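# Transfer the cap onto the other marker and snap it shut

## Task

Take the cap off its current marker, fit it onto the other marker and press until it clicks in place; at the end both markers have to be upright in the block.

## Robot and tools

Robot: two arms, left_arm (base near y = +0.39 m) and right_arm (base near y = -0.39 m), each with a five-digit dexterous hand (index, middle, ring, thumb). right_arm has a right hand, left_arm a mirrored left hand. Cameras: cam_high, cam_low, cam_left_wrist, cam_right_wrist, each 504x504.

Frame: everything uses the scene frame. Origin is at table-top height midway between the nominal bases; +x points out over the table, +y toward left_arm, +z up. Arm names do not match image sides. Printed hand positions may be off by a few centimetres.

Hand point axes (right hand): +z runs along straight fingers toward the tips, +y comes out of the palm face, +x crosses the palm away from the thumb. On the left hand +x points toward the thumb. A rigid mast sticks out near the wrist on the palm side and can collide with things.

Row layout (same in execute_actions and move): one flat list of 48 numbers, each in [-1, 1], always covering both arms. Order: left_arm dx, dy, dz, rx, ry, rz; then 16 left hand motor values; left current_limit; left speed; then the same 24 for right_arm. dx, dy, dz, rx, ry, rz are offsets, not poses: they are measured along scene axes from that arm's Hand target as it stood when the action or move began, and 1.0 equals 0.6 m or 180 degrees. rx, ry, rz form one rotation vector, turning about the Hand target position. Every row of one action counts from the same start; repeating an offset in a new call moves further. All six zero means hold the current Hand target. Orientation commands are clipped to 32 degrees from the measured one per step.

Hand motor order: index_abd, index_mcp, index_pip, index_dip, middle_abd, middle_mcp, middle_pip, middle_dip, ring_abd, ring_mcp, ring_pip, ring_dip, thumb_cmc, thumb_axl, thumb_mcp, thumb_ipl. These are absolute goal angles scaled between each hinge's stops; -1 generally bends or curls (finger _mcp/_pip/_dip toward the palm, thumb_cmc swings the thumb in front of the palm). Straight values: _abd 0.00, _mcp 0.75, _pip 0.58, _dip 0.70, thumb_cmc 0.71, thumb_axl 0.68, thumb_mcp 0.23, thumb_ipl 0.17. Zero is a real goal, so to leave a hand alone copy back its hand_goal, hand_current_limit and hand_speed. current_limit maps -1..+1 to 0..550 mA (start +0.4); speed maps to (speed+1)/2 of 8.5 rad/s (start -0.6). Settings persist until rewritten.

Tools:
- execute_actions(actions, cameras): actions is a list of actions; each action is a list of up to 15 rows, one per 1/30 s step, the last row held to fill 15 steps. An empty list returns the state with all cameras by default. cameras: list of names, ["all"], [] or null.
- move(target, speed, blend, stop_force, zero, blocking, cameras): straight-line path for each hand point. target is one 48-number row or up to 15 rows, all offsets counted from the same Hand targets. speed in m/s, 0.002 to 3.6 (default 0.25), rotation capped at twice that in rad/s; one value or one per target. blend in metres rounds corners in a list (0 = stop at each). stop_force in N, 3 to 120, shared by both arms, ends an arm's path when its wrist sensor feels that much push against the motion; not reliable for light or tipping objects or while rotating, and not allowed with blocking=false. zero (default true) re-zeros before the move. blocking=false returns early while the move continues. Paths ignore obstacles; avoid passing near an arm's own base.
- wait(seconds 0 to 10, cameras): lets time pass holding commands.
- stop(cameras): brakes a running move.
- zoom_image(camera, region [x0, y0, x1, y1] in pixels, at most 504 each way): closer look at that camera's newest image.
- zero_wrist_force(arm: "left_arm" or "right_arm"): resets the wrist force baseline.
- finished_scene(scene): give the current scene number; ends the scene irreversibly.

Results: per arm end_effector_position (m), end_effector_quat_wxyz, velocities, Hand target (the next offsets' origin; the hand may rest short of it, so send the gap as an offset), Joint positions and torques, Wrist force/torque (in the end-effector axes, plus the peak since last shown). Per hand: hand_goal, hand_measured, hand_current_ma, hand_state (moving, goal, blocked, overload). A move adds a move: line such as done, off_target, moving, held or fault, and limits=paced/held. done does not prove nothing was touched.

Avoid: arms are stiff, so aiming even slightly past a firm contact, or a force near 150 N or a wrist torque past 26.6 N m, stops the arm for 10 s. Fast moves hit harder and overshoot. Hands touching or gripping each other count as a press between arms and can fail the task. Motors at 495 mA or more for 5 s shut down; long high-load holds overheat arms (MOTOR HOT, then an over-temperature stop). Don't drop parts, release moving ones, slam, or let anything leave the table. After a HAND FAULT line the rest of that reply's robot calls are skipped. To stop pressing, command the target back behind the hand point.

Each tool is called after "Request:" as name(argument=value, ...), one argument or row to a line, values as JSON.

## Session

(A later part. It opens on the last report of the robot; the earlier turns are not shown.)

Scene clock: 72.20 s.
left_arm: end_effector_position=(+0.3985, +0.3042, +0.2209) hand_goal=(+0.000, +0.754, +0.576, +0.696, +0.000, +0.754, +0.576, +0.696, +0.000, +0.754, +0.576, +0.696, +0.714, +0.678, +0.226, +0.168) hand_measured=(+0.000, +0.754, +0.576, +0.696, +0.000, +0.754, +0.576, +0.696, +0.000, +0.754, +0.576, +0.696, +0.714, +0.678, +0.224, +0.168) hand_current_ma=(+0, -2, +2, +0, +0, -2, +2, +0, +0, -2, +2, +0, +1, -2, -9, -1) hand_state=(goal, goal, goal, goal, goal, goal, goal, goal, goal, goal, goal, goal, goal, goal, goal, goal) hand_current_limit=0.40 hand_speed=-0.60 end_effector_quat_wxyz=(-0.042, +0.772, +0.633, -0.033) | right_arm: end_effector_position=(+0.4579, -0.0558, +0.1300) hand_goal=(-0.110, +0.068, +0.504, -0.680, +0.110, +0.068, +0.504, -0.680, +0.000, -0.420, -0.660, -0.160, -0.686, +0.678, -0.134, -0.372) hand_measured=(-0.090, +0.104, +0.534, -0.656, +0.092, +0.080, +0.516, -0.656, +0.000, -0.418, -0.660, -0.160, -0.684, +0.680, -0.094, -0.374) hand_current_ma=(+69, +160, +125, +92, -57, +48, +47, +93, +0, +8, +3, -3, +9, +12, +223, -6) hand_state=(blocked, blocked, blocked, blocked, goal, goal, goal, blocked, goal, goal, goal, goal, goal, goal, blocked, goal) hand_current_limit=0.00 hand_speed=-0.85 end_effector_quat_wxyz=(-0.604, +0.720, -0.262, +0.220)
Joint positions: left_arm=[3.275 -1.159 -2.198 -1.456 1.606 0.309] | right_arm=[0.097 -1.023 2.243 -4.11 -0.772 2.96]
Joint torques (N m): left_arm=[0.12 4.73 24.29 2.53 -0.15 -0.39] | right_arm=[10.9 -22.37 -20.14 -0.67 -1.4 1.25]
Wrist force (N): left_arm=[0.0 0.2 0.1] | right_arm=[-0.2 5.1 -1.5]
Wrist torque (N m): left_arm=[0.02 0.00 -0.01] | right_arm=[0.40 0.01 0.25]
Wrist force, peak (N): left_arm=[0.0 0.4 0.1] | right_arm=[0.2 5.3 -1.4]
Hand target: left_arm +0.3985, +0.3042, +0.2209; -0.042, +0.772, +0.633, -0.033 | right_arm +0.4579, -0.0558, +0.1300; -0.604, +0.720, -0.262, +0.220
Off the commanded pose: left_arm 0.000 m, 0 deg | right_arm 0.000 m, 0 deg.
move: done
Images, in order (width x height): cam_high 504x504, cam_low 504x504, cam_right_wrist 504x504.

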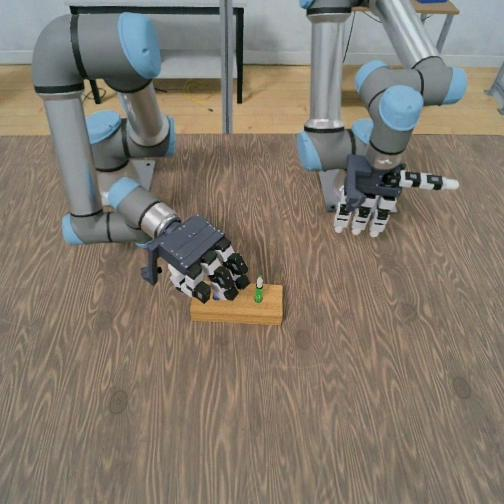

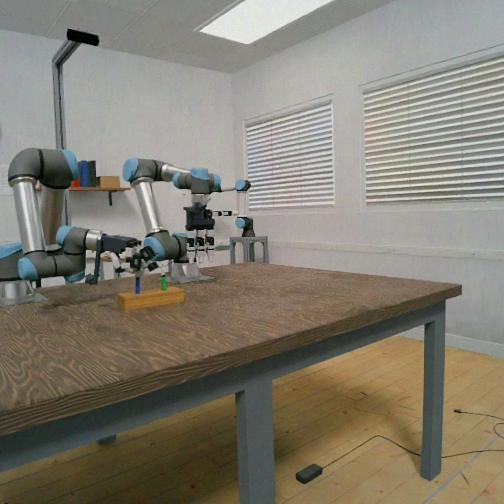

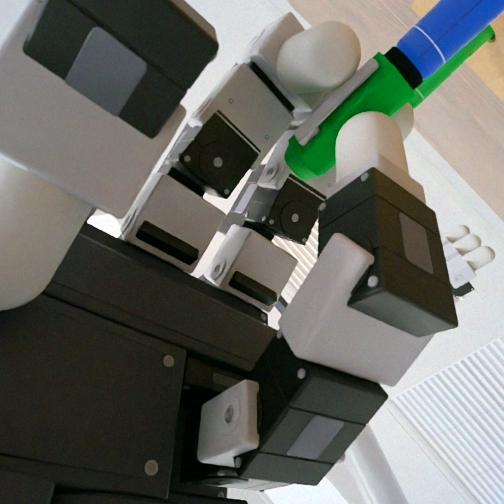

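Request:
move(
  target=[0,0,0,0,0,0, 0,0.754,0.576,0.696,0,0.754,0.576,0.696,0,0.754,0.576,0.696,0.714,0.678,0.226,0.168,0.4,-0.6, -0.0032,0.0027,0,0,0,0, -0.11,0.068,0.504,-0.681,0.11,0.068,0.504,-0.681,0,-0.42,-0.66,-0.16,-0.686,0.677,-0.135,-0.373,0,-0.85],
  speed=0.05,
)

Request:
move(
  target=[0,0,0,0,0,0, 0,0.754,0.576,0.696,0,0.754,0.576,0.696,0,0.754,0.576,0.696,0.714,0.678,0.226,0.168,0.4,-0.6, 0,0,0,0,0,0, -0.11,-0.041,0.401,-0.754,0.11,-0.041,0.401,-0.754,0,-0.42,-0.66,-0.16,-0.686,0.677,-0.225,-0.459,0.6,-0.85],
  speed=0.05,
  cameras=["cam_high","cam_low","cam_right_wrist"],
)

Request:
zoom_image(
  camera="cam_low",
  region=[90, 220, 180, 310],
)

Request:
zoom_image(
  camera="cam_right_wrist",
  region=[250, 0, 504, 254],
)

Scene clock: 74.70 s.
left_arm: end_effector_position=(+0.3985, +0.3042, +0.2209) hand_goal=(+0.000, +0.754, +0.576, +0.696, +0.000, +0.754, +0.576, +0.696, +0.000, +0.754, +0.576, +0.696, +0.714, +0.678, +0.226, +0.168) hand_measured=(+0.000, +0.754, +0.576, +0.696, +0.000, +0.754, +0.576, +0.696, +0.000, +0.754, +0.576, +0.696, +0.714, +0.678, +0.224, +0.168) hand_current_ma=(+0, -2, +2, +0, +0, -2, +2, +0, +0, -2, +2, +0, +1, -2, -9, -1) hand_state=(goal, goal, goal, goal, goal, goal, goal, goal, goal, goal, goal, goal, goal, goal, goal, goal) hand_current_limit=0.40 hand_speed=-0.60 end_effector_quat_wxyz=(-0.042, +0.772, +0.633, -0.033) | right_arm: end_effector_position=(+0.4560, -0.0543, +0.1300) hand_goal=(-0.110, +0.068, +0.504, -0.680, +0.110, +0.068, +0.504, -0.680, +0.000, -0.420, -0.660, -0.160, -0.686, +0.678, -0.134, -0.372) hand_measured=(-0.090, +0.104, +0.534, -0.660, +0.092, +0.078, +0.516, -0.662, +0.000, -0.418, -0.660, -0.160, -0.682, +0.684, -0.094, -0.374) hand_current_ma=(+69, +157, +125, +81, -57, +39, +47, +67, +0, +8, +3, -3, +17, +22, +218, -5) hand_state=(blocked, blocked, blocked, blocked, goal, goal, goal, goal, goal, goal, goal, goal, goal, goal, blocked, goal) hand_current_limit=0.00 hand_speed=-0.85 end_effector_quat_wxyz=(-0.604, +0.720, -0.262, +0.220)
Joint positions: left_arm=[3.275 -1.159 -2.198 -1.456 1.606 0.309] | right_arm=[0.101 -1.024 2.246 -4.113 -0.776 2.961]
Joint torques (N m): left_arm=[0.93 5.5 23.46 2.68 -0.16 -0.23] | right_arm=[11.97 -41.48 2.26 -5.2 -2.33 1.34]
Wrist force (N): left_arm=[0.0 0.1 0.1] | right_arm=[0.7 4.6 -1.8]
Wrist torque (N m): left_arm=[0.01 0.01 -0.01] | right_arm=[0.43 -0.01 0.27]
Wrist force, peak (N): left_arm=[0.1 -0.1 0.5] | right_arm=[0.2 5.5 -1.5]
Hand target: left_arm +0.3985, +0.3042, +0.2209; -0.042, +0.772, +0.633, -0.033 | right_arm +0.4560, -0.0542, +0.1300; -0.604, +0.720, -0.262, +0.220
Off the commanded pose: left_arm 0.000 m, 0 deg | right_arm 0.000 m, 0 deg.
move: done

Scene clock: 75.20 s.
left_arm: end_effector_position=(+0.3985, +0.3042, +0.2209) hand_goal=(+0.000, +0.754, +0.576, +0.696, +0.000, +0.754, +0.576, +0.696, +0.000, +0.754, +0.576, +0.696, +0.714, +0.678, +0.226, +0.168) hand_measured=(+0.000, +0.754, +0.576, +0.696, +0.000, +0.754, +0.576, +0.696, +0.000, +0.754, +0.576, +0.696, +0.714, +0.678, +0.224, +0.168) hand_current_ma=(+0, -2, +2, +0, +0, -2, +2, +0, +0, -2, +2, +0, +1, -2, -9, -1) hand_state=(goal, goal, goal, goal, goal, goal, goal, goal, goal, goal, goal, goal, goal, goal, goal, goal) hand_current_limit=0.40 hand_speed=-0.60 end_effector_quat_wxyz=(-0.042, +0.772, +0.633, -0.033) | right_arm: end_effector_position=(+0.4560, -0.0542, +0.1300) hand_goal=(-0.110, -0.040, +0.402, -0.754, +0.110, -0.040, +0.402, -0.754, +0.000, -0.420, -0.660, -0.160, -0.686, +0.678, -0.224, -0.458) hand_measured=(-0.088, +0.050, +0.442, -0.744, +0.078, +0.010, +0.428, -0.752, +0.000, -0.418, -0.660, -0.160, -0.668, +0.696, -0.104, -0.436) hand_current_ma=(+73, +427, +164, +38, -112, +231, +106, +10, +0, +8, +3, -3, +71, +83, +437, +117) hand_state=(blocked, blocked, blocked, goal, blocked, blocked, blocked, goal, goal, goal, goal, goal, goal, goal, blocked, blocked) hand_current_limit=0.60 hand_speed=-0.85 end_effector_quat_wxyz=(-0.604, +0.720, -0.262, +0.220)
Joint positions: left_arm=[3.275 -1.159 -2.198 -1.456 1.606 0.309] | right_arm=[0.101 -1.024 2.246 -4.113 -0.776 2.961]
Joint torques (N m): left_arm=[0.45 5.39 23.47 2.63 -0.29 -0.3] | right_arm=[11.6 -39.36 3.04 -4.92 -2.43 1.34]
Wrist force (N): left_arm=[0.2 0.1 0.3] | right_arm=[0.6 3.7 -1.0]
Wrist torque (N m): left_arm=[-0.01 -0.01 0.01] | right_arm=[0.43 -0.03 0.27]
Wrist force, peak (N): left_arm=[0.1 0.1 0.4] | right_arm=[0.5 4.8 -1.9]
Hand target: left_arm +0.3985, +0.3042, +0.2209; -0.042, +0.772, +0.633, -0.033 | right_arm +0.4560, -0.0542, +0.1300; -0.604, +0.720, -0.262, +0.220
Off the commanded pose: left_arm 0.000 m, 0 deg | right_arm 0.000 m, 0 deg.
move: done
Images, in order (width x height): cam_high 504x504, cam_low 504x504, cam_right_wrist 504x504.

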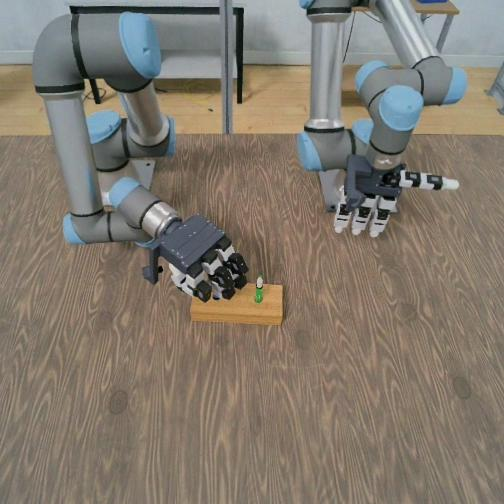

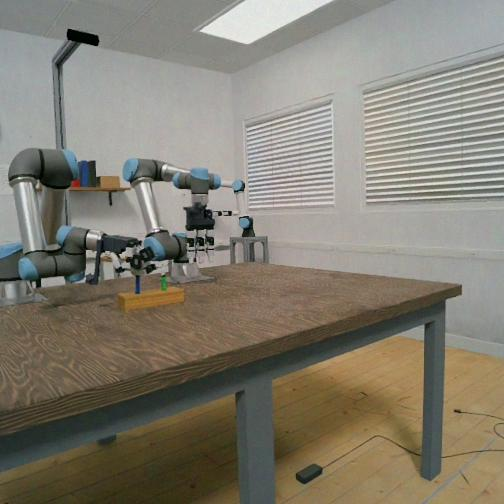

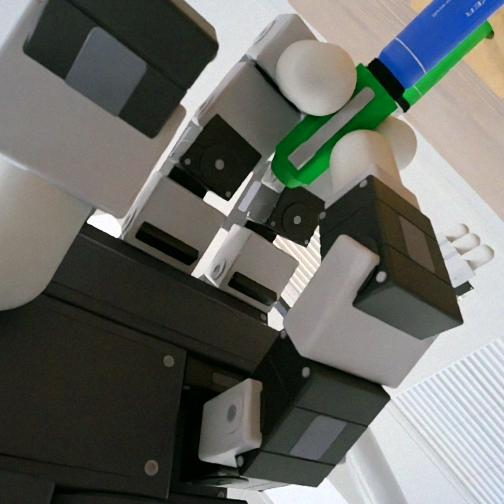

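Scaled by 5.600.

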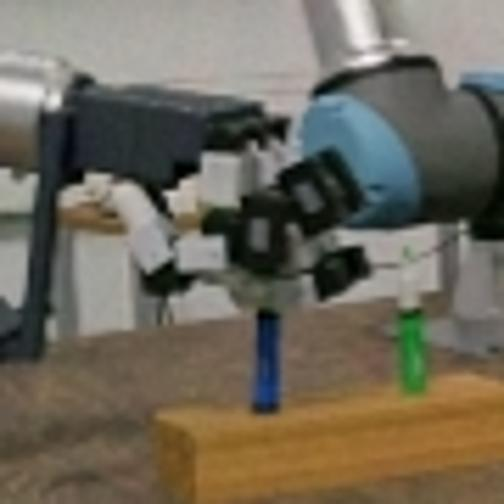

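Scaled by 1.984.

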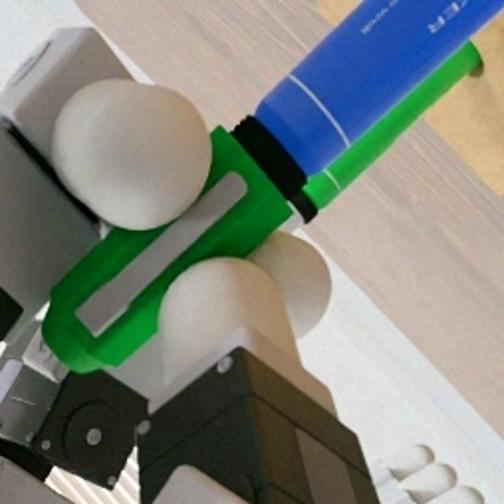

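Request:
move(
  target=[0,0,0,0,0,0, 0,0.754,0.576,0.696,0,0.754,0.576,0.696,0,0.754,0.576,0.696,0.714,0.678,0.226,0.168,0.4,-0.6, 0,0,0.0167,0,0,0, -0.11,-0.041,0.401,-0.754,0.11,-0.041,0.401,-0.754,0,-0.42,-0.66,-0.16,-0.686,0.677,-0.225,-0.459,0.7,-0.85],
  speed=0.03,
  cameras=["cam_high","cam_low","cam_right_wrist"],
)

Request:
zoom_image(
  camera="cam_low",
  region=[90, 220, 180, 310],
)

Request:
zoom_image(
  camera="cam_right_wrist",
  region=[250, 0, 504, 254],
)

Scene clock: 77.10 s.
left_arm: end_effector_position=(+0.3985, +0.3042, +0.2209) hand_goal=(+0.000, +0.754, +0.576, +0.696, +0.000, +0.754, +0.576, +0.696, +0.000, +0.754, +0.576, +0.696, +0.714, +0.678, +0.226, +0.168) hand_measured=(+0.000, +0.754, +0.576, +0.696, +0.000, +0.754, +0.576, +0.696, +0.000, +0.754, +0.576, +0.696, +0.714, +0.678, +0.224, +0.168) hand_current_ma=(+0, -2, +2, +0, +0, -2, +2, +0, +0, -2, +2, +0, +1, -2, -9, -1) hand_state=(goal, goal, goal, goal, goal, goal, goal, goal, goal, goal, goal, goal, goal, goal, goal, goal) hand_current_limit=0.40 hand_speed=-0.60 end_effector_quat_wxyz=(-0.042, +0.772, +0.633, -0.033) | right_arm: end_effector_position=(+0.4560, -0.0542, +0.1399) hand_goal=(-0.110, -0.040, +0.402, -0.754, +0.110, -0.040, +0.402, -0.754, +0.000, -0.420, -0.660, -0.160, -0.686, +0.678, -0.224, -0.458) hand_measured=(-0.088, +0.050, +0.442, -0.744, +0.078, +0.010, +0.428, -0.752, +0.000, -0.418, -0.660, -0.160, -0.668, +0.696, -0.104, -0.436) hand_current_ma=(+73, +426, +164, +38, -112, +231, +106, +9, +0, +8, +3, -3, +71, +83, +467, +117) hand_state=(blocked, blocked, blocked, goal, blocked, blocked, blocked, goal, goal, goal, goal, goal, goal, goal, blocked, blocked) hand_current_limit=0.70 hand_speed=-0.85 end_effector_quat_wxyz=(-0.604, +0.720, -0.262, +0.220)
Joint positions: left_arm=[3.275 -1.159 -2.198 -1.456 1.606 0.309] | right_arm=[0.101 -1.052 2.246 -4.085 -0.776 2.961]
Joint torques (N m): left_arm=[0.46 4.44 23.57 2.81 0.01 -0.22] | right_arm=[10.98 -38.94 -6.66 0.87 -1.95 -0.81]
Wrist force (N): left_arm=[0.0 0.1 0.0] | right_arm=[0.6 3.5 -0.8]
Wrist torque (N m): left_arm=[0.01 0.01 -0.01] | right_arm=[0.40 -0.04 0.28]
Wrist force, peak (N): left_arm=[-0.1 0.3 0.4] | right_arm=[0.5 4.0 -1.2]
Hand target: left_arm +0.3985, +0.3042, +0.2209; -0.042, +0.772, +0.633, -0.033 | right_arm +0.4560, -0.0542, +0.1400; -0.604, +0.720, -0.262, +0.220
Off the commanded pose: left_arm 0.000 m, 0 deg | right_arm 0.000 m, 0 deg.
move: done
Images, in order (width x height): cam_high 504x504, cam_low 504x504, cam_right_wrist 504x504.

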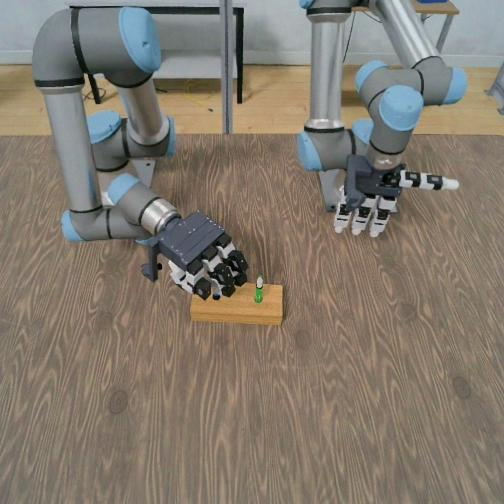

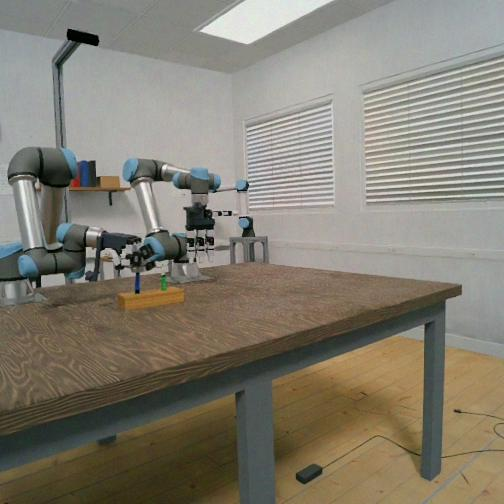

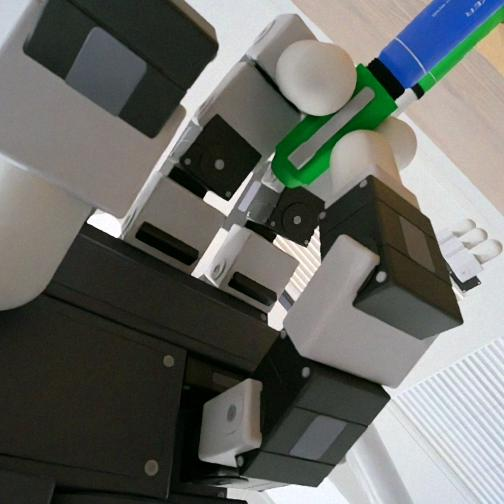

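Scaled by 5.600.

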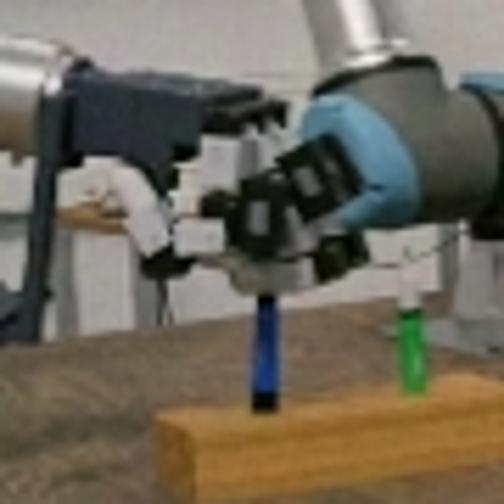

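Scaled by 1.984.

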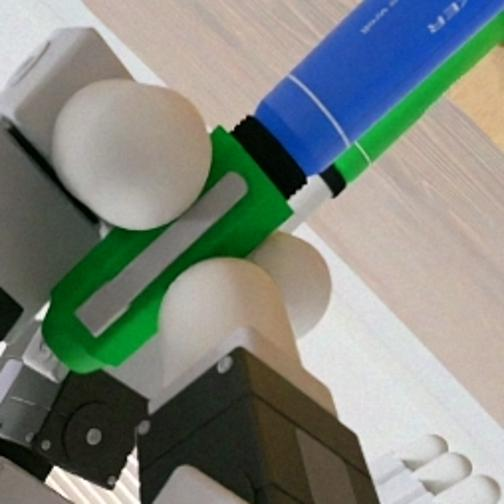

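Request:
move(
  target=[-0.0975,-0.257,0.1652,-0.1612,-0.3341,-0.1415, 0.133,0.754,0.576,0.696,-0.1,0.754,0.576,0.696,-0.13,0.754,0.576,0.696,0.714,0.678,0.226,0.168,0.4,-0.6, 0,0,0,0,0,0, -0.11,-0.041,0.401,-0.754,0.11,-0.041,0.401,-0.754,0,-0.42,-0.66,-0.16,-0.686,0.677,-0.225,-0.459,0.5,-0.85],
  speed=0.35,
  cameras=["all"],
)

Scene clock: 97.67 s.
left_arm: end_effector_position=(+0.3399, +0.1501, +0.3200) hand_goal=(+0.134, +0.754, +0.576, +0.696, -0.100, +0.754, +0.576, +0.696, -0.130, +0.754, +0.576, +0.696, +0.714, +0.678, +0.226, +0.168) hand_measured=(+0.130, +0.760, +0.576, +0.696, -0.096, +0.760, +0.576, +0.696, -0.126, +0.758, +0.576, +0.696, +0.720, +0.678, +0.224, +0.168) hand_current_ma=(-9, +18, +2, +0, +9, +16, +2, +0, +9, +15, +2, +0, +17, -2, -9, -1) hand_state=(goal, goal, goal, goal, goal, goal, goal, goal, goal, goal, goal, goal, goal, goal, goal, goal) hand_current_limit=0.40 hand_speed=-0.60 end_effector_quat_wxyz=(+0.453, +0.785, +0.366, +0.211) | right_arm: end_effector_position=(+0.4560, -0.0542, +0.1400) hand_goal=(-0.110, -0.040, +0.402, -0.754, +0.110, -0.040, +0.402, -0.754, +0.000, -0.420, -0.660, -0.160, -0.686, +0.678, -0.224, -0.458) hand_measured=(-0.088, +0.050, +0.442, -0.744, +0.078, +0.010, +0.428, -0.752, +0.000, -0.418, -0.660, -0.160, -0.668, +0.696, -0.104, -0.436) hand_current_ma=(+73, +413, +164, +38, -112, +231, +106, +9, +0, +8, +3, -3, +71, +83, +413, +117) hand_state=(blocked, blocked, blocked, goal, blocked, blocked, blocked, goal, goal, goal, goal, goal, goal, goal, blocked, blocked) hand_current_limit=0.50 hand_speed=-0.85 end_effector_quat_wxyz=(-0.604, +0.720, -0.262, +0.220)
Joint positions: left_arm=[3.43 -0.62 -2.828 -0.488 0.777 0.627] | right_arm=[0.101 -1.053 2.246 -4.085 -0.776 2.961]
Joint torques (N m): left_arm=[-6.87 -22.2 16.31 5.1 0.69 -1.28] | right_arm=[11.11 -39.74 -20.2 0.94 -1.84 -1.36]
Wrist force (N): left_arm=[0.7 1.5 1.1] | right_arm=[0.6 3.7 -0.7]
Wrist torque (N m): left_arm=[-0.31 -0.10 0.05] | right_arm=[0.41 -0.03 0.28]
Wrist force, peak (N): left_arm=[0.8 1.5 1.2] | right_arm=[0.3 3.9 -1.1]
Hand target: left_arm +0.3400, +0.1500, +0.3200; +0.453, +0.785, +0.366, +0.211 | right_arm +0.4560, -0.0542, +0.1400; -0.604, +0.720, -0.262, +0.220
Off the commanded pose: left_arm 0.000 m, 0 deg | right_arm 0.000 m, 0 deg.
move: done

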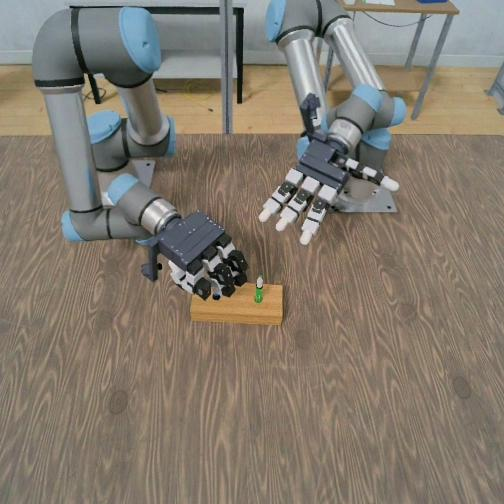

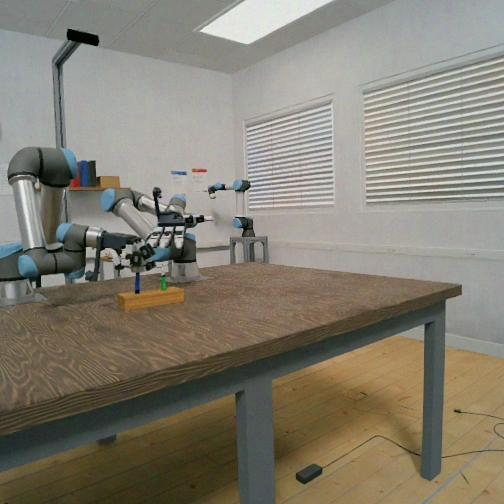

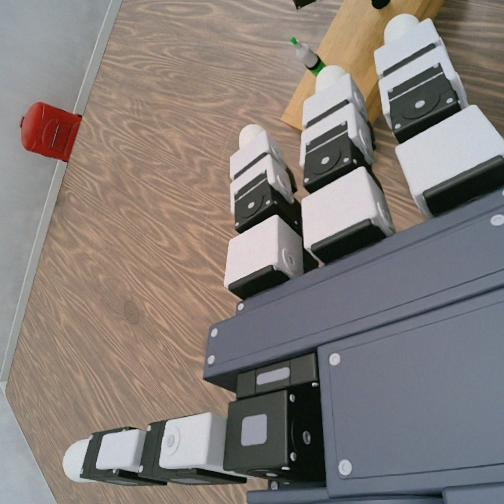

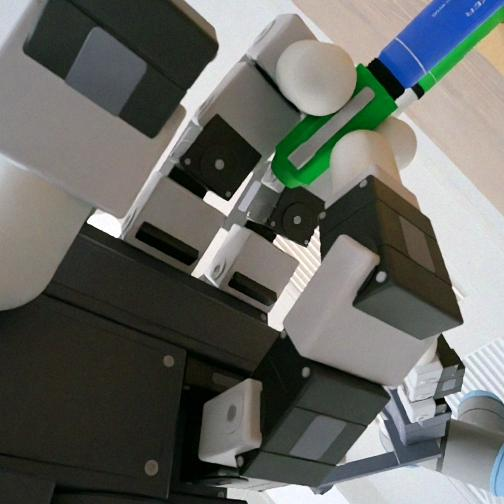

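Request:
execute_actions(
  actions=[],
  cameras=["all"],
)

Scene clock: 100.87 s.
left_arm: end_effector_position=(+0.3399, +0.1501, +0.3200) hand_goal=(+0.134, +0.754, +0.576, +0.696, -0.100, +0.754, +0.576, +0.696, -0.130, +0.754, +0.576, +0.696, +0.714, +0.678, +0.226, +0.168) hand_measured=(+0.130, +0.760, +0.576, +0.696, -0.096, +0.760, +0.576, +0.696, -0.126, +0.758, +0.576, +0.696, +0.720, +0.678, +0.224, +0.168) hand_current_ma=(-9, +18, +2, +0, +9, +16, +2, +0, +9, +15, +2, +0, +17, -2, -9, -1) hand_state=(goal, goal, goal, goal, goal, goal, goal, goal, goal, goal, goal, goal, goal, goal, goal, goal) hand_current_limit=0.40 hand_speed=-0.60 end_effector_quat_wxyz=(+0.453, +0.785, +0.366, +0.211) | right_arm: end_effector_position=(+0.4560, -0.0542, +0.1400) hand_goal=(-0.110, -0.040, +0.402, -0.754, +0.110, -0.040, +0.402, -0.754, +0.000, -0.420, -0.660, -0.160, -0.686, +0.678, -0.224, -0.458) hand_measured=(-0.088, +0.050, +0.442, -0.744, +0.078, +0.010, +0.428, -0.752, +0.000, -0.418, -0.660, -0.160, -0.668, +0.696, -0.104, -0.436) hand_current_ma=(+73, +413, +164, +38, -112, +231, +106, +9, +0, +8, +3, -3, +71, +83, +413, +117) hand_state=(blocked, blocked, blocked, goal, blocked, blocked, blocked, goal, goal, goal, goal, goal, goal, goal, blocked, blocked) hand_current_limit=0.50 hand_speed=-0.85 end_effector_quat_wxyz=(-0.604, +0.720, -0.262, +0.220)
Joint positions: left_arm=[3.43 -0.62 -2.828 -0.487 0.777 0.627] | right_arm=[0.101 -1.053 2.246 -4.085 -0.776 2.961]
Joint velocities: within noise
Joint torques (N m): left_arm=[-6.58 -23.8 15.5 4.86 0.46 -1.19] | right_arm=[9.62 -39.82 -20.61 0.77 -1.68 -1.27]
Wrist force (N): left_arm=[0.5 1.3 1.2] | right_arm=[0.7 3.6 -0.9]
Wrist torque (N m): left_arm=[-0.33 -0.07 0.04] | right_arm=[0.42 -0.04 0.28]
Wrist force, peak (N): left_arm=[0.2 1.7 1.4] | right_arm=[0.5 4.0 -1.1]
Hand target: left_arm +0.3400, +0.1500, +0.3200; +0.453, +0.785, +0.366, +0.211 | right_arm +0.4560, -0.0542, +0.1400; -0.604, +0.720, -0.262, +0.220
Off the commanded pose: left_arm 0.000 m, 0 deg | right_arm 0.000 m, 0 deg.

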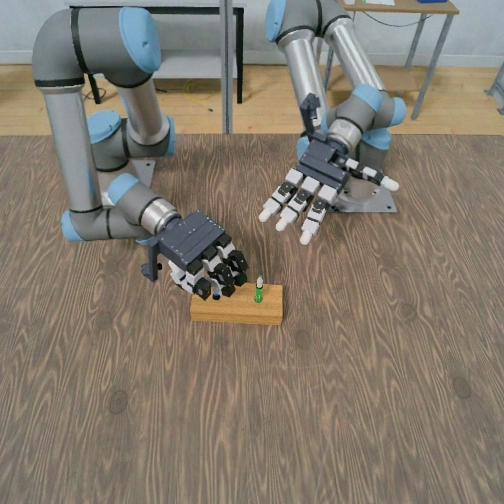

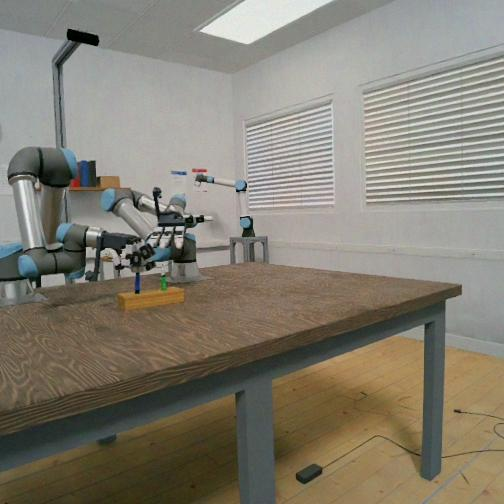

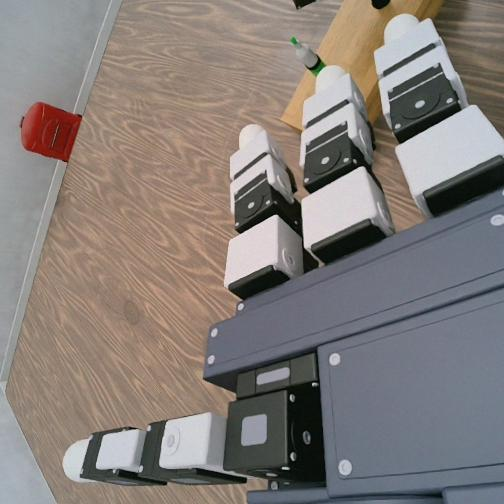

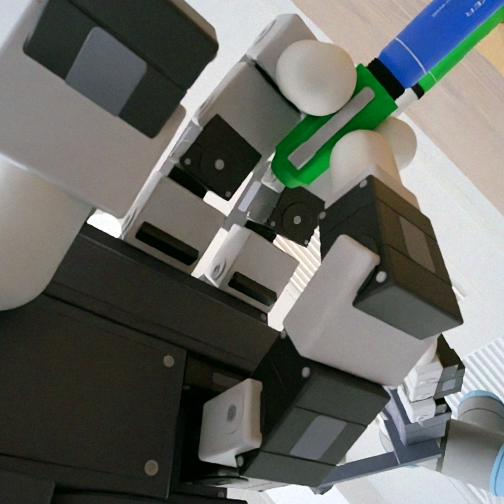

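Request:
zoom_image(
  camera="cam_low",
  region=[90, 180, 230, 320],
)

Request:
zoom_image(
  camera="cam_high",
  region=[140, 180, 350, 340],
)

Scaled by 3.600.

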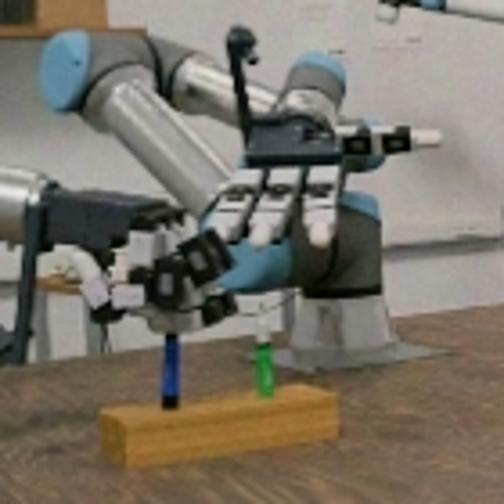

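Scaled by 2.400.

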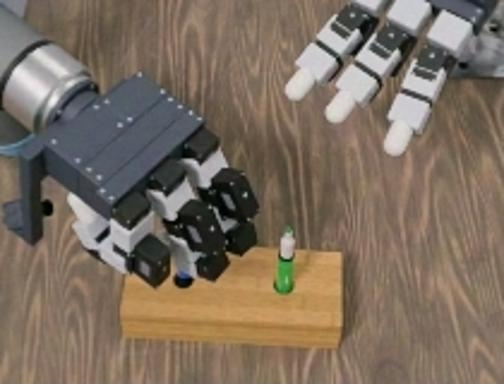

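Request:
move(
  target=[-0.0817,-0.1133,-0.085,0,0,0,0.133,0.754,0.576,0.696,-0.1,0.754,0.576,0.696,-0.13,0.754,0.576,0.696,0.714,0.678,0.226,0.168,0.4,-0.6,0,0,0,0,0,0,-0.11,-0.041,0.401,-0.754,0.11,-0.041,0.401,-0.754,0,-0.42,-0.66,-0.16,-0.686,0.677,-0.225,-0.459,0.5,-0.85],
  speed=0.1,
  cameras=["cam_low","cam_left_wrist","cam_high"],
)

Scene clock: 107.43 s.
left_arm: end_effector_position=(+0.3399, +0.1501, +0.3200) hand_goal=(+0.134, +0.754, +0.576, +0.696, -0.100, +0.754, +0.576, +0.696, -0.130, +0.754, +0.576, +0.696, +0.714, +0.678, +0.226, +0.168) hand_measured=(+0.130, +0.760, +0.576, +0.696, -0.096, +0.760, +0.576, +0.696, -0.126, +0.758, +0.576, +0.696, +0.720, +0.678, +0.224, +0.168) hand_current_ma=(-9, +18, +2, +0, +9, +16, +2, +0, +9, +15, +2, +0, +17, -2, -9, -1) hand_state=(goal, goal, goal, goal, goal, goal, goal, goal, goal, goal, goal, goal, goal, goal, goal, goal) hand_current_limit=0.40 hand_speed=-0.60 end_effector_quat_wxyz=(+0.453, +0.785, +0.366, +0.211) | right_arm: end_effector_position=(+0.4560, -0.0542, +0.1400) hand_goal=(-0.110, -0.040, +0.402, -0.754, +0.110, -0.040, +0.402, -0.754, +0.000, -0.420, -0.660, -0.160, -0.686, +0.678, -0.224, -0.458) hand_measured=(-0.088, +0.050, +0.442, -0.744, +0.078, +0.010, +0.428, -0.752, +0.000, -0.418, -0.660, -0.160, -0.668, +0.696, -0.104, -0.436) hand_current_ma=(+73, +413, +164, +38, -112, +231, +106, +9, +0, +8, +3, -3, +71, +83, +413, +117) hand_state=(blocked, blocked, blocked, goal, blocked, blocked, blocked, goal, goal, goal, goal, goal, goal, goal, blocked, blocked) hand_current_limit=0.50 hand_speed=-0.85 end_effector_quat_wxyz=(-0.604, +0.720, -0.262, +0.220)
Joint positions: left_arm=[3.43 -0.62 -2.828 -0.487 0.777 0.627] | right_arm=[0.101 -1.053 2.246 -4.085 -0.776 2.961]
Joint torques (N m): left_arm=[-6.44 -23.19 15.76 4.96 0.45 -1.25] | right_arm=[10.37 -39.76 -19.92 0.93 -1.92 -1.13]
Wrist force (N): left_arm=[0.5 1.4 1.2] | right_arm=[0.3 3.5 -0.8]
Wrist torque (N m): left_arm=[-0.32 -0.07 0.03] | right_arm=[0.39 0.02 0.25]
Wrist force, peak (N): left_arm=[0.8 1.5 1.3] | right_arm=[0.4 3.9 -1.0]
Hand target: left_arm +0.3399, +0.1501, +0.3200; +0.453, +0.785, +0.366, +0.211 (not the last commanded pose) | right_arm +0.4560, -0.0542, +0.1400; -0.604, +0.720, -0.262, +0.220
Off the commanded pose: left_arm 0.098 m, 0 deg | right_arm 0.000 m, 0 deg.
move: held (left_arm; a check stopped the path); limits=held
pose unreachable (left arm): on one or more control steps of this call, first in action 0 (counted from 0), this arm could not follow its commanded pose, so it was not sent that pose on those steps. It may still have moved: this result reports where it is.
cause: moving toward the commanded pose would bring two parts of the arm too close to each other (joints 3 (elbow) and 4 (wrist 1) lie between them).
Images, in order (width x height): cam_high 504x504, cam_low 504x504, cam_left_wrist 504x504.

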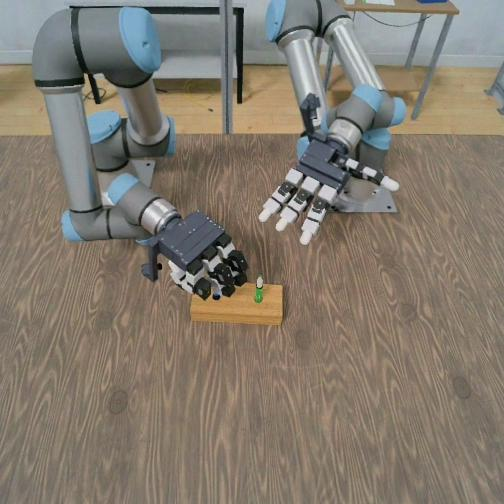

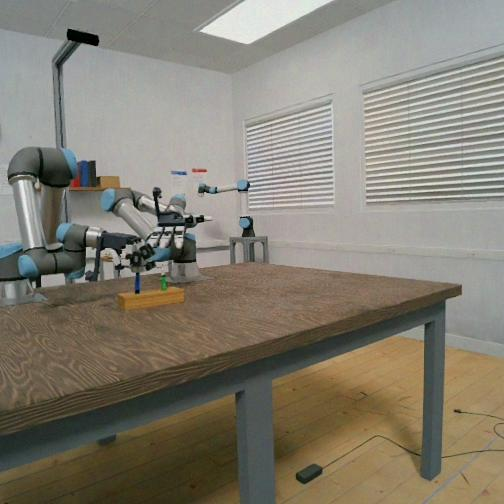

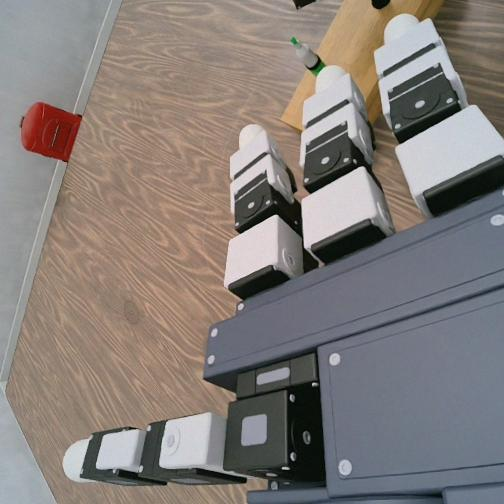

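Request:
move(
  target=[
    [0.0333,-0.0833,-0.0333,0,0,0,0.133,0.754,0.576,0.696,-0.1,0.754,0.576,0.696,-0.13,0.754,0.576,0.696,0.714,0.678,0.226,0.168,0.4,-0.6,0,0,0,0,0,0,-0.11,-0.041,0.401,-0.754,0.11,-0.041,0.401,-0.754,0,-0.42,-0.66,-0.16,-0.686,0.677,-0.225,-0.459,0.5,-0.85],
    [0.0067,-0.1867,-0.135,0,0,0,0.133,0.754,0.576,0.696,-0.1,0.754,0.576,0.696,-0.13,0.754,0.576,0.696,0.714,0.678,0.226,0.168,0.4,-0.6,0,0,0,0,0,0,-0.11,-0.041,0.401,-0.754,0.11,-0.041,0.401,-0.754,0,-0.42,-0.66,-0.16,-0.686,0.677,-0.225,-0.459,0.5,-0.85],
  ],
  speed=0.08,
  blend=0.015,
  cameras=["cam_low","cam_left_wrist","cam_high"],
)

Scene clock: 113.03 s.
left_arm: end_effector_position=(+0.3439, +0.0381, +0.2390) hand_goal=(+0.134, +0.754, +0.576, +0.696, -0.100, +0.754, +0.576, +0.696, -0.130, +0.754, +0.576, +0.696, +0.714, +0.678, +0.226, +0.168) hand_measured=(+0.130, +0.760, +0.576, +0.696, -0.096, +0.760, +0.576, +0.696, -0.126, +0.760, +0.576, +0.696, +0.720, +0.678, +0.224, +0.168) hand_current_ma=(-9, +19, +2, +0, +9, +17, +2, +0, +9, +16, +2, +0, +18, -2, -9, -1) hand_state=(goal, goal, goal, goal, goal, goal, goal, goal, goal, goal, goal, goal, goal, goal, goal, goal) hand_current_limit=0.40 hand_speed=-0.60 end_effector_quat_wxyz=(+0.453, +0.785, +0.366, +0.211) | right_arm: end_effector_position=(+0.4560, -0.0542, +0.1400) hand_goal=(-0.110, -0.040, +0.402, -0.754, +0.110, -0.040, +0.402, -0.754, +0.000, -0.420, -0.660, -0.160, -0.686, +0.678, -0.224, -0.458) hand_measured=(-0.088, +0.050, +0.442, -0.744, +0.078, +0.010, +0.428, -0.752, +0.000, -0.418, -0.660, -0.160, -0.668, +0.696, -0.104, -0.436) hand_current_ma=(+73, +413, +164, +38, -112, +231, +106, +9, +0, +8, +3, -3, +71, +83, +413, +117) hand_state=(blocked, blocked, blocked, goal, blocked, blocked, blocked, goal, goal, goal, goal, goal, goal, goal, blocked, blocked) hand_current_limit=0.50 hand_speed=-0.85 end_effector_quat_wxyz=(-0.604, +0.720, -0.262, +0.220)
Joint positions: left_arm=[2.707 -1.774 -2.737 0.833 1.36 0.123] | right_arm=[0.101 -1.053 2.246 -4.085 -0.776 2.961]
Joint torques (N m): left_arm=[-6.07 3.4 15.93 5.18 1.21 -1.15] | right_arm=[9.89 -40.61 -20.9 0.87 -1.68 -1.28]
Wrist force (N): left_arm=[0.3 1.9 1.0] | right_arm=[0.7 3.5 -0.9]
Wrist torque (N m): left_arm=[-0.35 -0.07 0.01] | right_arm=[0.41 -0.03 0.28]
Wrist force, peak (N): left_arm=[0.0 1.7 1.6] | right_arm=[0.5 4.0 -0.9]
Hand target: left_arm +0.3439, +0.0381, +0.2390; +0.453, +0.785, +0.366, +0.211 | right_arm +0.4560, -0.0542, +0.1400; -0.604, +0.720, -0.262, +0.220
Off the commanded pose: left_arm 0.000 m, 0 deg | right_arm 0.000 m, 0 deg.
move: done
Images, in order (width x height): cam_high 504x504, cam_low 504x504, cam_left_wrist 504x504.

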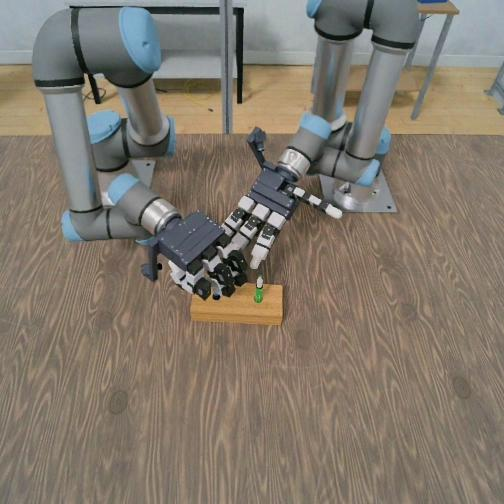

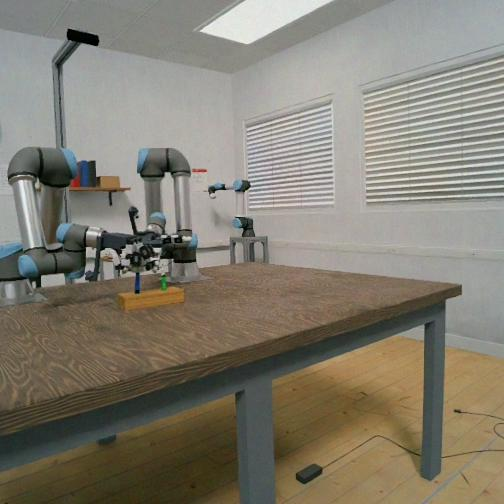

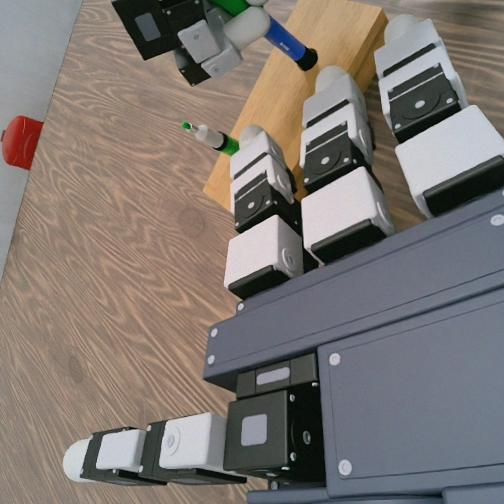

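Request:
zoom_image(
  camera="cam_low",
  region=[100, 220, 200, 320],
)

Request:
zoom_image(
  camera="cam_high",
  region=[160, 180, 310, 330],
)

Request:
zoom_image(
  camera="cam_left_wrist",
  region=[150, 0, 430, 280],
)

Scaled by 5.040.

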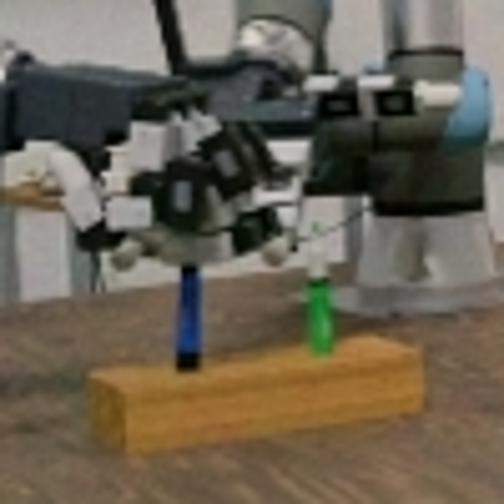

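Scaled by 3.360.

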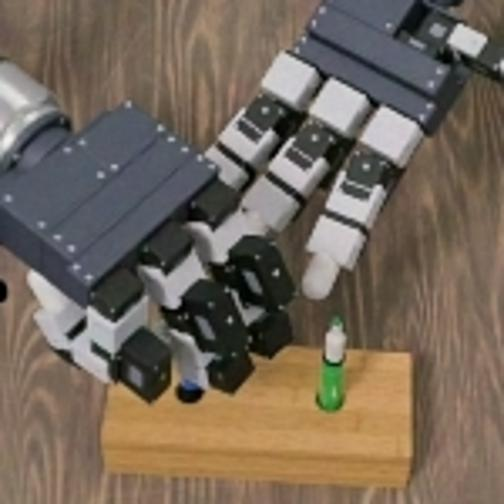

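Scaled by 1.800.

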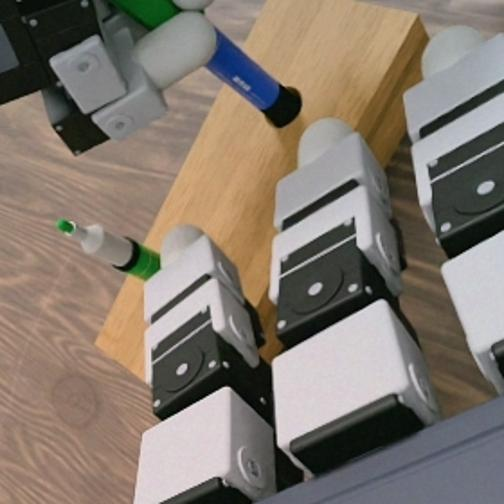

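Request:
zoom_image(
  camera="cam_left_wrist",
  region=[180, 0, 350, 170],
)

Request:
zoom_image(
  camera="cam_high",
  region=[190, 265, 290, 325],
)

Request:
zoom_image(
  camera="cam_low",
  region=[110, 260, 190, 320],
)

Scaled by 2.965.

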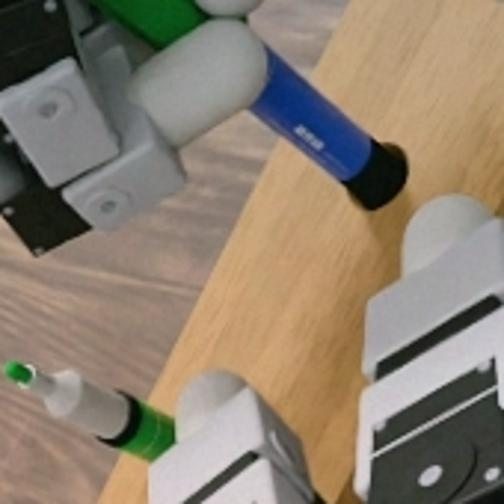

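Scaled by 5.040.

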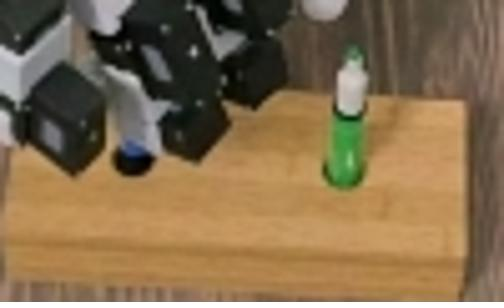

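Scaled by 6.300.

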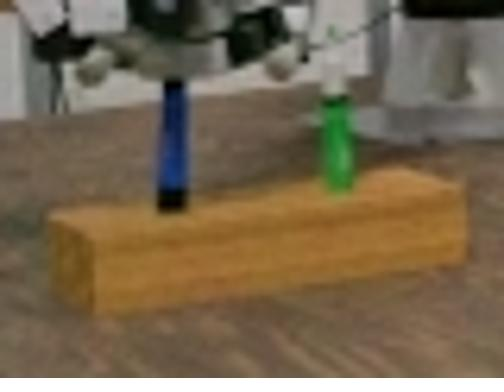

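Request:
move(
  target=[0,0,0,0,0,0,0.133,0.754,0.576,0.696,-0.1,0.754,0.576,0.696,-0.13,0.754,0.576,0.696,0.714,0.678,0.226,0.168,0.4,-0.6,0,0,-0.01667,0,0,0,-0.11,-0.041,0.401,-0.754,0.11,-0.041,0.401,-0.754,0,-0.42,-0.66,-0.16,-0.686,0.677,-0.225,-0.459,0.5,-0.85],
  speed=0.03,
  cameras=["cam_low","cam_left_wrist","cam_high"],
)

Request:
zoom_image(
  camera="cam_left_wrist",
  region=[180, 0, 350, 170],
)

Request:
zoom_image(
  camera="cam_low",
  region=[110, 260, 190, 320],
)

Scene clock: 124.50 s.
left_arm: end_effector_position=(+0.3439, +0.0381, +0.2390) hand_goal=(+0.134, +0.754, +0.576, +0.696, -0.100, +0.754, +0.576, +0.696, -0.130, +0.754, +0.576, +0.696, +0.714, +0.678, +0.226, +0.168) hand_measured=(+0.130, +0.760, +0.576, +0.696, -0.096, +0.760, +0.576, +0.696, -0.126, +0.760, +0.576, +0.696, +0.720, +0.678, +0.224, +0.168) hand_current_ma=(-9, +19, +2, +0, +9, +17, +2, +0, +9, +16, +2, +0, +18, -2, -9, -1) hand_state=(goal, goal, goal, goal, goal, goal, goal, goal, goal, goal, goal, goal, goal, goal, goal, goal) hand_current_limit=0.40 hand_speed=-0.60 end_effector_quat_wxyz=(+0.453, +0.785, +0.366, +0.211) | right_arm: end_effector_position=(+0.4560, -0.0542, +0.1301) hand_goal=(-0.110, -0.040, +0.402, -0.754, +0.110, -0.040, +0.402, -0.754, +0.000, -0.420, -0.660, -0.160, -0.686, +0.678, -0.224, -0.458) hand_measured=(-0.088, +0.050, +0.442, -0.744, +0.078, +0.010, +0.428, -0.752, +0.000, -0.418, -0.660, -0.160, -0.668, +0.696, -0.104, -0.436) hand_current_ma=(+73, +412, +164, +37, -112, +231, +106, +8, +0, +8, +3, -3, +71, +83, +412, +116) hand_state=(blocked, blocked, blocked, goal, blocked, blocked, blocked, goal, goal, goal, goal, goal, goal, goal, blocked, blocked) hand_current_limit=0.50 hand_speed=-0.85 end_effector_quat_wxyz=(-0.604, +0.720, -0.262, +0.220)
Joint positions: left_arm=[2.707 -1.774 -2.737 0.833 1.36 0.123] | right_arm=[0.101 -1.025 2.246 -4.113 -0.776 2.961]
Joint torques (N m): left_arm=[-5.99 4 16.06 5.08 1.28 -1.17] | right_arm=[10.56 -19.56 -8.34 -5.22 -1.89 0.56]
Wrist force (N): left_arm=[0.3 1.6 1.1] | right_arm=[0.6 3.5 -1.0]
Wrist torque (N m): left_arm=[-0.38 -0.07 0.03] | right_arm=[0.42 -0.02 0.27]
Wrist force, peak (N): left_arm=[0.1 2.1 1.1] | right_arm=[0.5 4.1 -0.8]
Hand target: left_arm +0.3439, +0.0381, +0.2390; +0.453, +0.785, +0.366, +0.211 | right_arm +0.4560, -0.0542, +0.1300; -0.604, +0.720, -0.262, +0.220
Off the commanded pose: left_arm 0.000 m, 0 deg | right_arm 0.000 m, 0 deg.
move: done
Images, in order (width x height): cam_high 504x504, cam_low 504x504, cam_left_wrist 504x504.

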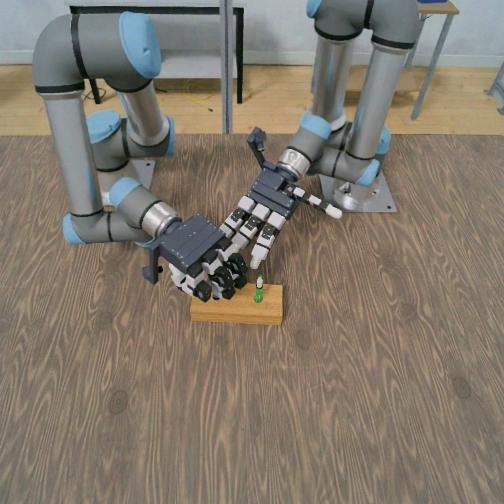

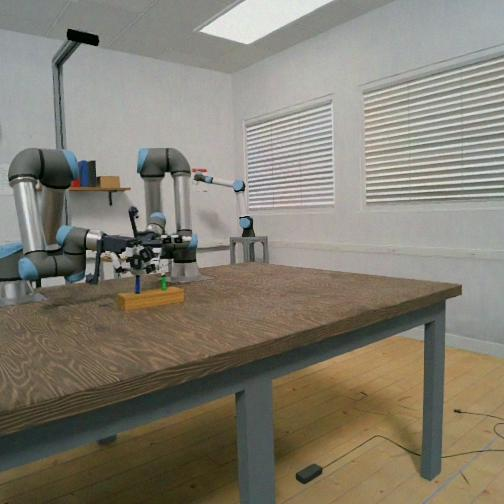

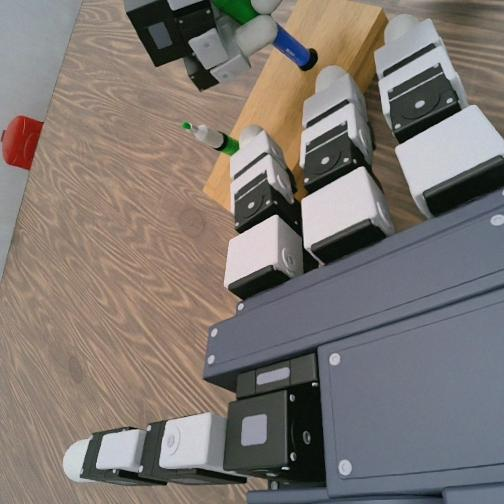

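Scaled by 2.965.

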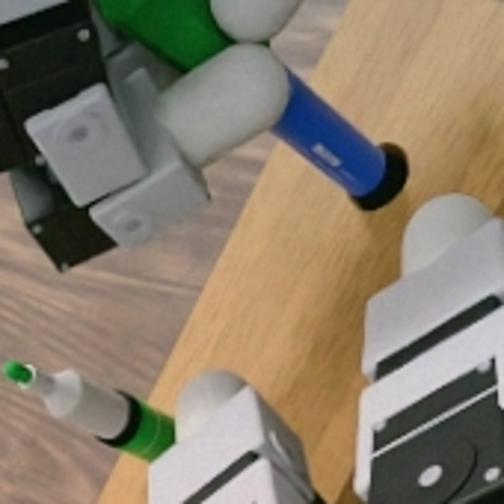

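Scaled by 6.300.

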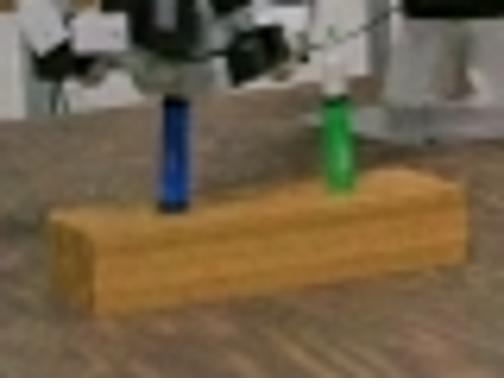

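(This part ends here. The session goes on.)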